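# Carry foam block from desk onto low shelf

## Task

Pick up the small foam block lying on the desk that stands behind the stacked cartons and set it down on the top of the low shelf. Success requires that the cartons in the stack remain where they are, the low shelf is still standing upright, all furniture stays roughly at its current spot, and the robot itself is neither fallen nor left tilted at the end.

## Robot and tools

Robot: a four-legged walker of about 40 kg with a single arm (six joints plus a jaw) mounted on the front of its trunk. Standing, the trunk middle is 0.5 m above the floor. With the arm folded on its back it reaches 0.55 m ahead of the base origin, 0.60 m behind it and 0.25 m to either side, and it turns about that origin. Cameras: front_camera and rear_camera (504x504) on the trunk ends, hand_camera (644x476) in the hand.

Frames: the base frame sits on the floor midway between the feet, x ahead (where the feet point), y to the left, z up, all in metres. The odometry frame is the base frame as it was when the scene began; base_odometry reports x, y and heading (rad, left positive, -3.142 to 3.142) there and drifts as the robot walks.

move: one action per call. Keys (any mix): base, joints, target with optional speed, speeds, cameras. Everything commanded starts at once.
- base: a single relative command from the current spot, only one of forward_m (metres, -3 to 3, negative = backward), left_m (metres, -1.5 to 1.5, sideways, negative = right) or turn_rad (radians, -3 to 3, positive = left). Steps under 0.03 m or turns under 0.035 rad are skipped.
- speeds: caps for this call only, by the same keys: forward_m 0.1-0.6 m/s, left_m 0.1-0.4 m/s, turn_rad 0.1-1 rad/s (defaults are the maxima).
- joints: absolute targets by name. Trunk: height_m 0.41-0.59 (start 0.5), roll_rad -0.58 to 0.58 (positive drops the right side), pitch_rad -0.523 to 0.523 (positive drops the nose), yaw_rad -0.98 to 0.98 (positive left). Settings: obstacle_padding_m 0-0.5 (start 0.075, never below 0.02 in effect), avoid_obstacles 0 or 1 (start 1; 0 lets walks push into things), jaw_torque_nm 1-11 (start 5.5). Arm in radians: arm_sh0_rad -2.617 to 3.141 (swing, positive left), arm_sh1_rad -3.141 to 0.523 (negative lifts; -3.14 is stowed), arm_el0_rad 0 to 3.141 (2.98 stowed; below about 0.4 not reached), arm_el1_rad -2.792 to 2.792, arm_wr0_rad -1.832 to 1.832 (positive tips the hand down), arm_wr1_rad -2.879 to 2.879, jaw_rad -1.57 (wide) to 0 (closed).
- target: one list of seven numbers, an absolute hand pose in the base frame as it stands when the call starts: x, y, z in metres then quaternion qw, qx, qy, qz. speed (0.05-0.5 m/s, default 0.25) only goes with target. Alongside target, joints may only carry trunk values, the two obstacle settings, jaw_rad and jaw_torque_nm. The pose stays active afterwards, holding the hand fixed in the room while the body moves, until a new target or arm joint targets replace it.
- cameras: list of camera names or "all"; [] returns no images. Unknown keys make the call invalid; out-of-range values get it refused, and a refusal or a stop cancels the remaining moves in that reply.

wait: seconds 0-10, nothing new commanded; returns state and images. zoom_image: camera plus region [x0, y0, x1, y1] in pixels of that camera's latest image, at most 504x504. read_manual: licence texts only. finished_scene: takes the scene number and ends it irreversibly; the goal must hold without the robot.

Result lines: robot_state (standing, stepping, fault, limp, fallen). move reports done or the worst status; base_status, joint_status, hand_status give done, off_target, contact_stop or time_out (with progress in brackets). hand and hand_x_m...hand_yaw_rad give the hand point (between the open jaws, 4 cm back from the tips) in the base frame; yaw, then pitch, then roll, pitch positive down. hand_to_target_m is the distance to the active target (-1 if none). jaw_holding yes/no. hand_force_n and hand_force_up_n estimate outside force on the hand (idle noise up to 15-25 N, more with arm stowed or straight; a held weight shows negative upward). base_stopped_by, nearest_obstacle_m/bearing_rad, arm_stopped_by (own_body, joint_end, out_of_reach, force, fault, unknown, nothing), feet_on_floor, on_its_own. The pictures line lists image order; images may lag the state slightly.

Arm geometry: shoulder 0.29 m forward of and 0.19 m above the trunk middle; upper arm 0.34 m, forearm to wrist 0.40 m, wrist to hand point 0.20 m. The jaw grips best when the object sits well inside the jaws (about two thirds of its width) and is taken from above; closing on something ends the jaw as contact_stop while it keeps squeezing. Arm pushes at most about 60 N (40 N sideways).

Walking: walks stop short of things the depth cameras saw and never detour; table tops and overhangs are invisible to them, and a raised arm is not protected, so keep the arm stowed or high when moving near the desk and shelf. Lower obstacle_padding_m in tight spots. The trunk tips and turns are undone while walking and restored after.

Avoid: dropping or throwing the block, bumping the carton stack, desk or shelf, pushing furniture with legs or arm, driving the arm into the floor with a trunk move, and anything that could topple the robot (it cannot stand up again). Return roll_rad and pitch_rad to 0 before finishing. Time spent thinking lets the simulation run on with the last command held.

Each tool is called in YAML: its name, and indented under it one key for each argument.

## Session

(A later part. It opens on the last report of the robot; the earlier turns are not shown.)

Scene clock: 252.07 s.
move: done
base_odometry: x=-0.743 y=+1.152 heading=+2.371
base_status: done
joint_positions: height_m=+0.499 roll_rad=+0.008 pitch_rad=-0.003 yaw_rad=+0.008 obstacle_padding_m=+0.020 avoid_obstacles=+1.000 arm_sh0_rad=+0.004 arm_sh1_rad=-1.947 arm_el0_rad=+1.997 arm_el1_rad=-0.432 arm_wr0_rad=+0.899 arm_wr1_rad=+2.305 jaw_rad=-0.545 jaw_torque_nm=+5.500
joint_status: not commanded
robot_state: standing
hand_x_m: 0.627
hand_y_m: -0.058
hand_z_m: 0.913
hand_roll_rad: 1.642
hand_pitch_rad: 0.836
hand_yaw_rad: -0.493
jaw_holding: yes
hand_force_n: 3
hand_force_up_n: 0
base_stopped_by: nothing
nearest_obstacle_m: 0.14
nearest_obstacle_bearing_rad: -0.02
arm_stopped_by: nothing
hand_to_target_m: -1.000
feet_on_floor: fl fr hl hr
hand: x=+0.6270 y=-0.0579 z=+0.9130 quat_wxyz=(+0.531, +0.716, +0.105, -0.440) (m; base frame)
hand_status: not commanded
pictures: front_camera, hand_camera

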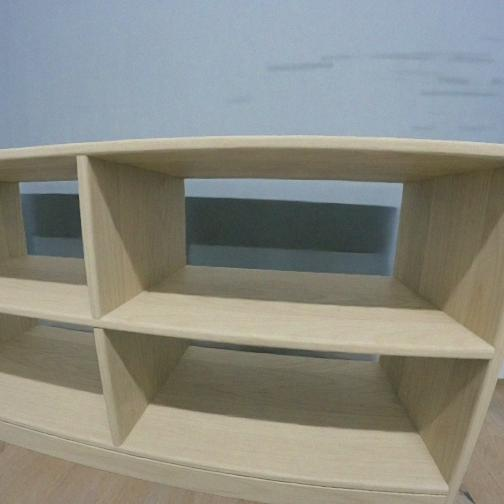

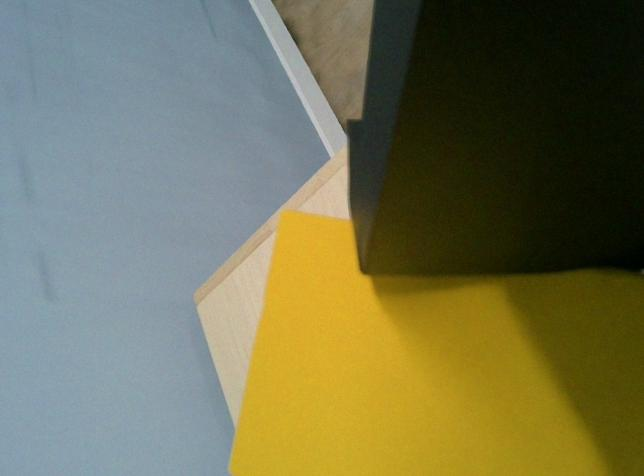

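move:
  target: [0.82, 0.0, 0.8, 0.6419, 0.6274, 0.3152, -0.3081]
  cameras: []

move:
  target: [0.825, 0.0, 0.69, 0.6419, 0.6274, 0.3152, -0.3081]
  speed: 0.15
  cameras: ["front_camera"]

move:
  target: [0.825, 0.0, 0.645, 0.6419, 0.6274, 0.3152, -0.3081]
  speed: 0.05
  cameras: ["front_camera", "hand_camera"]

Scene clock: 260.43 s.
move: done
base_odometry: x=-0.741 y=+1.150 heading=+2.371
base_status: not commanded
joint_positions: height_m=+0.499 roll_rad=+0.001 pitch_rad=+0.004 yaw_rad=+0.008 obstacle_padding_m=+0.020 avoid_obstacles=+1.000 arm_sh0_rad=-0.007 arm_sh1_rad=-1.327 arm_el0_rad=+1.649 arm_el1_rad=-0.001 arm_wr0_rad=+0.586 arm_wr1_rad=+1.549 jaw_rad=-0.545 jaw_torque_nm=+5.500
joint_status: not commanded
robot_state: standing
hand_x_m: 0.814
hand_y_m: 0.002
hand_z_m: 0.801
hand_roll_rad: 1.548
hand_pitch_rad: 0.913
hand_yaw_rad: 0.000
jaw_holding: yes
hand_force_n: 2
hand_force_up_n: 0
base_stopped_by: nothing
nearest_obstacle_m: 0.14
nearest_obstacle_bearing_rad: -0.02
arm_stopped_by: nothing
hand_to_target_m: 0.008
feet_on_floor: fl fr hl hr
hand: x=+0.8141 y=+0.0023 z=+0.8009 quat_wxyz=(+0.642, +0.627, +0.315, -0.308) (m; base frame)
hand_status: done (0.008 m and 0.0 deg from the pose sent, 0.231 m and 32.8 deg at the start)
pictures: none
No camera images: "cameras" was empty.

Scene clock: 261.73 s.
move: done
base_odometry: x=-0.741 y=+1.150 heading=+2.371
base_status: not commanded
joint_positions: height_m=+0.499 roll_rad=+0.001 pitch_rad=+0.005 yaw_rad=+0.008 obstacle_padding_m=+0.020 avoid_obstacles=+1.000 arm_sh0_rad=-0.009 arm_sh1_rad=-1.186 arm_el0_rad=+1.749 arm_el1_rad=+0.005 arm_wr0_rad=+0.349 arm_wr1_rad=+1.542 jaw_rad=-0.545 jaw_torque_nm=+5.500
joint_status: not commanded
robot_state: standing
hand_x_m: 0.829
hand_y_m: 0.001
hand_z_m: 0.690
hand_roll_rad: 1.549
hand_pitch_rad: 0.917
hand_yaw_rad: 0.000
jaw_holding: yes
hand_force_n: 3
hand_force_up_n: -1
base_stopped_by: nothing
nearest_obstacle_m: 0.14
nearest_obstacle_bearing_rad: -0.02
arm_stopped_by: nothing
hand_to_target_m: 0.003
feet_on_floor: fl fr hl hr
hand: x=+0.8285 y=+0.0010 z=+0.6904 quat_wxyz=(+0.641, +0.627, +0.316, -0.309) (m; base frame)
hand_status: done (0.003 m and 0.2 deg from the pose sent, 0.111 m and 0.0 deg at the start)
pictures: front_camera

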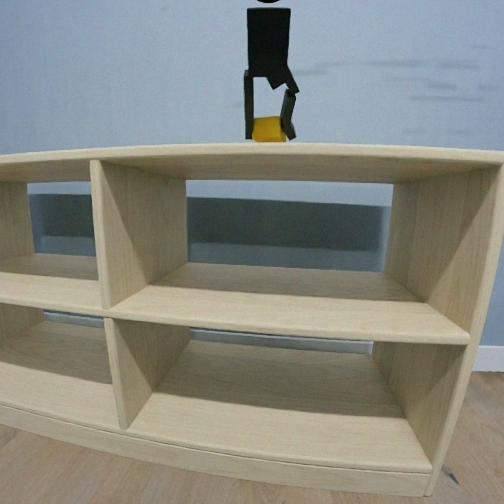

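Scene clock: 263.67 s.
move: off_target
base_odometry: x=-0.741 y=+1.150 heading=+2.371
base_status: not commanded
joint_positions: height_m=+0.499 roll_rad=+0.000 pitch_rad=+0.005 yaw_rad=+0.008 obstacle_padding_m=+0.020 avoid_obstacles=+1.000 arm_sh0_rad=-0.011 arm_sh1_rad=-1.150 arm_el0_rad=+1.798 arm_el1_rad=+0.010 arm_wr0_rad=+0.246 arm_wr1_rad=+1.540 jaw_rad=-0.546 jaw_torque_nm=+5.500
joint_status: not commanded
robot_state: standing
hand_x_m: 0.827
hand_y_m: 0.001
hand_z_m: 0.656
hand_roll_rad: 1.551
hand_pitch_rad: 0.899
hand_yaw_rad: -0.001
jaw_holding: yes
hand_force_n: 6
hand_force_up_n: 6
base_stopped_by: nothing
nearest_obstacle_m: 0.14
nearest_obstacle_bearing_rad: -0.02
arm_stopped_by: nothing
hand_to_target_m: 0.011
feet_on_floor: fl fr hl hr
hand: x=+0.8270 y=+0.0009 z=+0.6558 quat_wxyz=(+0.643, +0.631, +0.310, -0.304) (m; base frame)
hand_status: off_target (0.011 m and 0.8 deg from the pose sent, 0.046 m and 0.2 deg at the start)
pictures: front_camera, hand_camera

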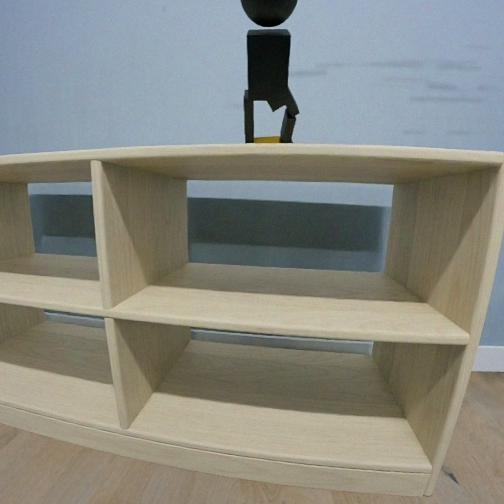

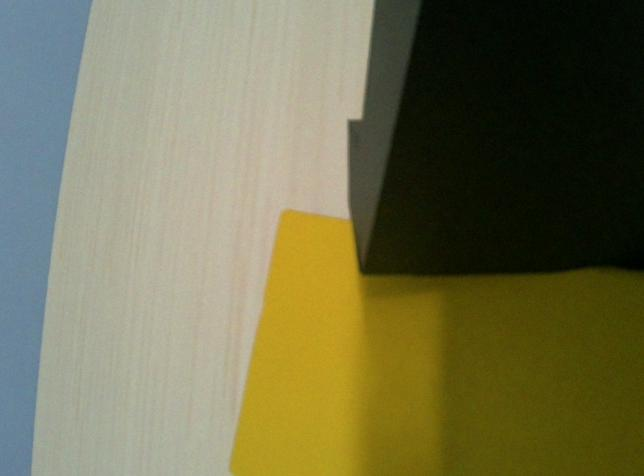

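move:
  joints: {"jaw_rad": -1.2}
  cameras: ["hand_camera"]

move:
  target: [0.75, 0.0, 0.78, 0.6419, 0.6274, 0.3152, -0.3081]
  speed: 0.15
  cameras: ["front_camera", "hand_camera"]

Scene clock: 267.80 s.
move: done
base_odometry: x=-0.741 y=+1.150 heading=+2.371
base_status: not commanded
joint_positions: height_m=+0.499 roll_rad=+0.001 pitch_rad=+0.005 yaw_rad=+0.008 obstacle_padding_m=+0.020 avoid_obstacles=+1.000 arm_sh0_rad=-0.011 arm_sh1_rad=-1.152 arm_el0_rad=+1.802 arm_el1_rad=+0.013 arm_wr0_rad=+0.240 arm_wr1_rad=+1.540 jaw_rad=-1.199 jaw_torque_nm=+5.500
joint_status: all done
robot_state: standing
hand_x_m: 0.827
hand_y_m: 0.001
hand_z_m: 0.655
hand_roll_rad: 1.556
hand_pitch_rad: 0.896
hand_yaw_rad: 0.001
jaw_holding: no
hand_force_n: 6
hand_force_up_n: 5
base_stopped_by: nothing
nearest_obstacle_m: 0.14
nearest_obstacle_bearing_rad: -0.02
arm_stopped_by: nothing
hand_to_target_m: 0.010
feet_on_floor: fl fr hl hr
hand: x=+0.8268 y=+0.0014 z=+0.6552 quat_wxyz=(+0.642, +0.632, +0.309, -0.303) (m; base frame)
hand_status: not commanded
pictures: hand_camera

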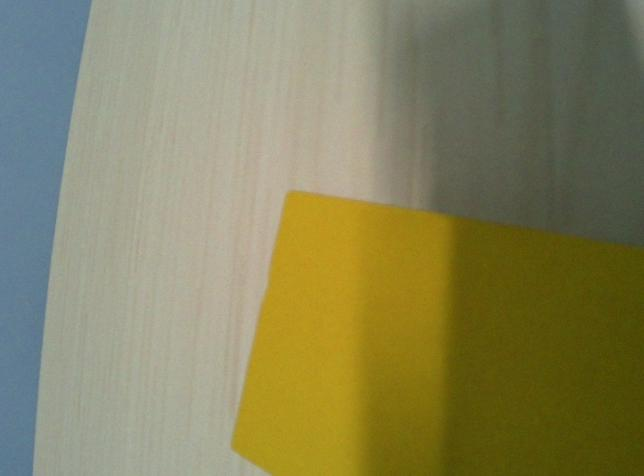

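Scene clock: 269.37 s.
move: done
base_odometry: x=-0.741 y=+1.151 heading=+2.371
base_status: not commanded
joint_positions: height_m=+0.499 roll_rad=+0.001 pitch_rad=+0.005 yaw_rad=+0.008 obstacle_padding_m=+0.020 avoid_obstacles=+1.000 arm_sh0_rad=-0.012 arm_sh1_rad=-1.509 arm_el0_rad=+1.913 arm_el1_rad=+0.013 arm_wr0_rad=+0.504 arm_wr1_rad=+1.540 jaw_rad=-1.201 jaw_torque_nm=+5.500
joint_status: not commanded
robot_state: standing
hand_x_m: 0.754
hand_y_m: 0.001
hand_z_m: 0.777
hand_roll_rad: 1.558
hand_pitch_rad: 0.914
hand_yaw_rad: 0.005
jaw_holding: no
hand_force_n: 4
hand_force_up_n: -1
base_stopped_by: nothing
nearest_obstacle_m: 0.14
nearest_obstacle_bearing_rad: -0.02
arm_stopped_by: nothing
hand_to_target_m: 0.006
feet_on_floor: fl fr hl hr
hand: x=+0.7539 y=+0.0015 z=+0.7769 quat_wxyz=(+0.639, +0.630, +0.315, -0.308) (m; base frame)
hand_status: done (0.006 m and 0.4 deg from the pose sent, 0.147 m and 1.1 deg at the start)
pictures: front_camera, hand_camera

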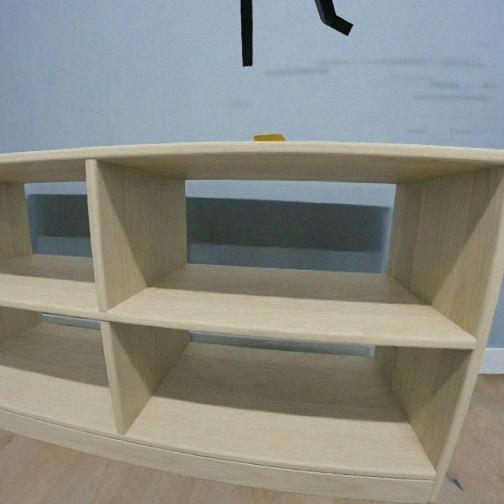

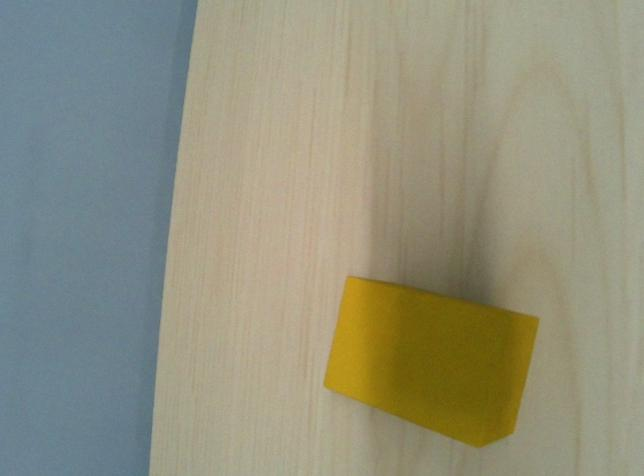

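Block flat on the shelf top, hand clear.

finished_scene:
  scene: 3

The scene is finished: the task was done.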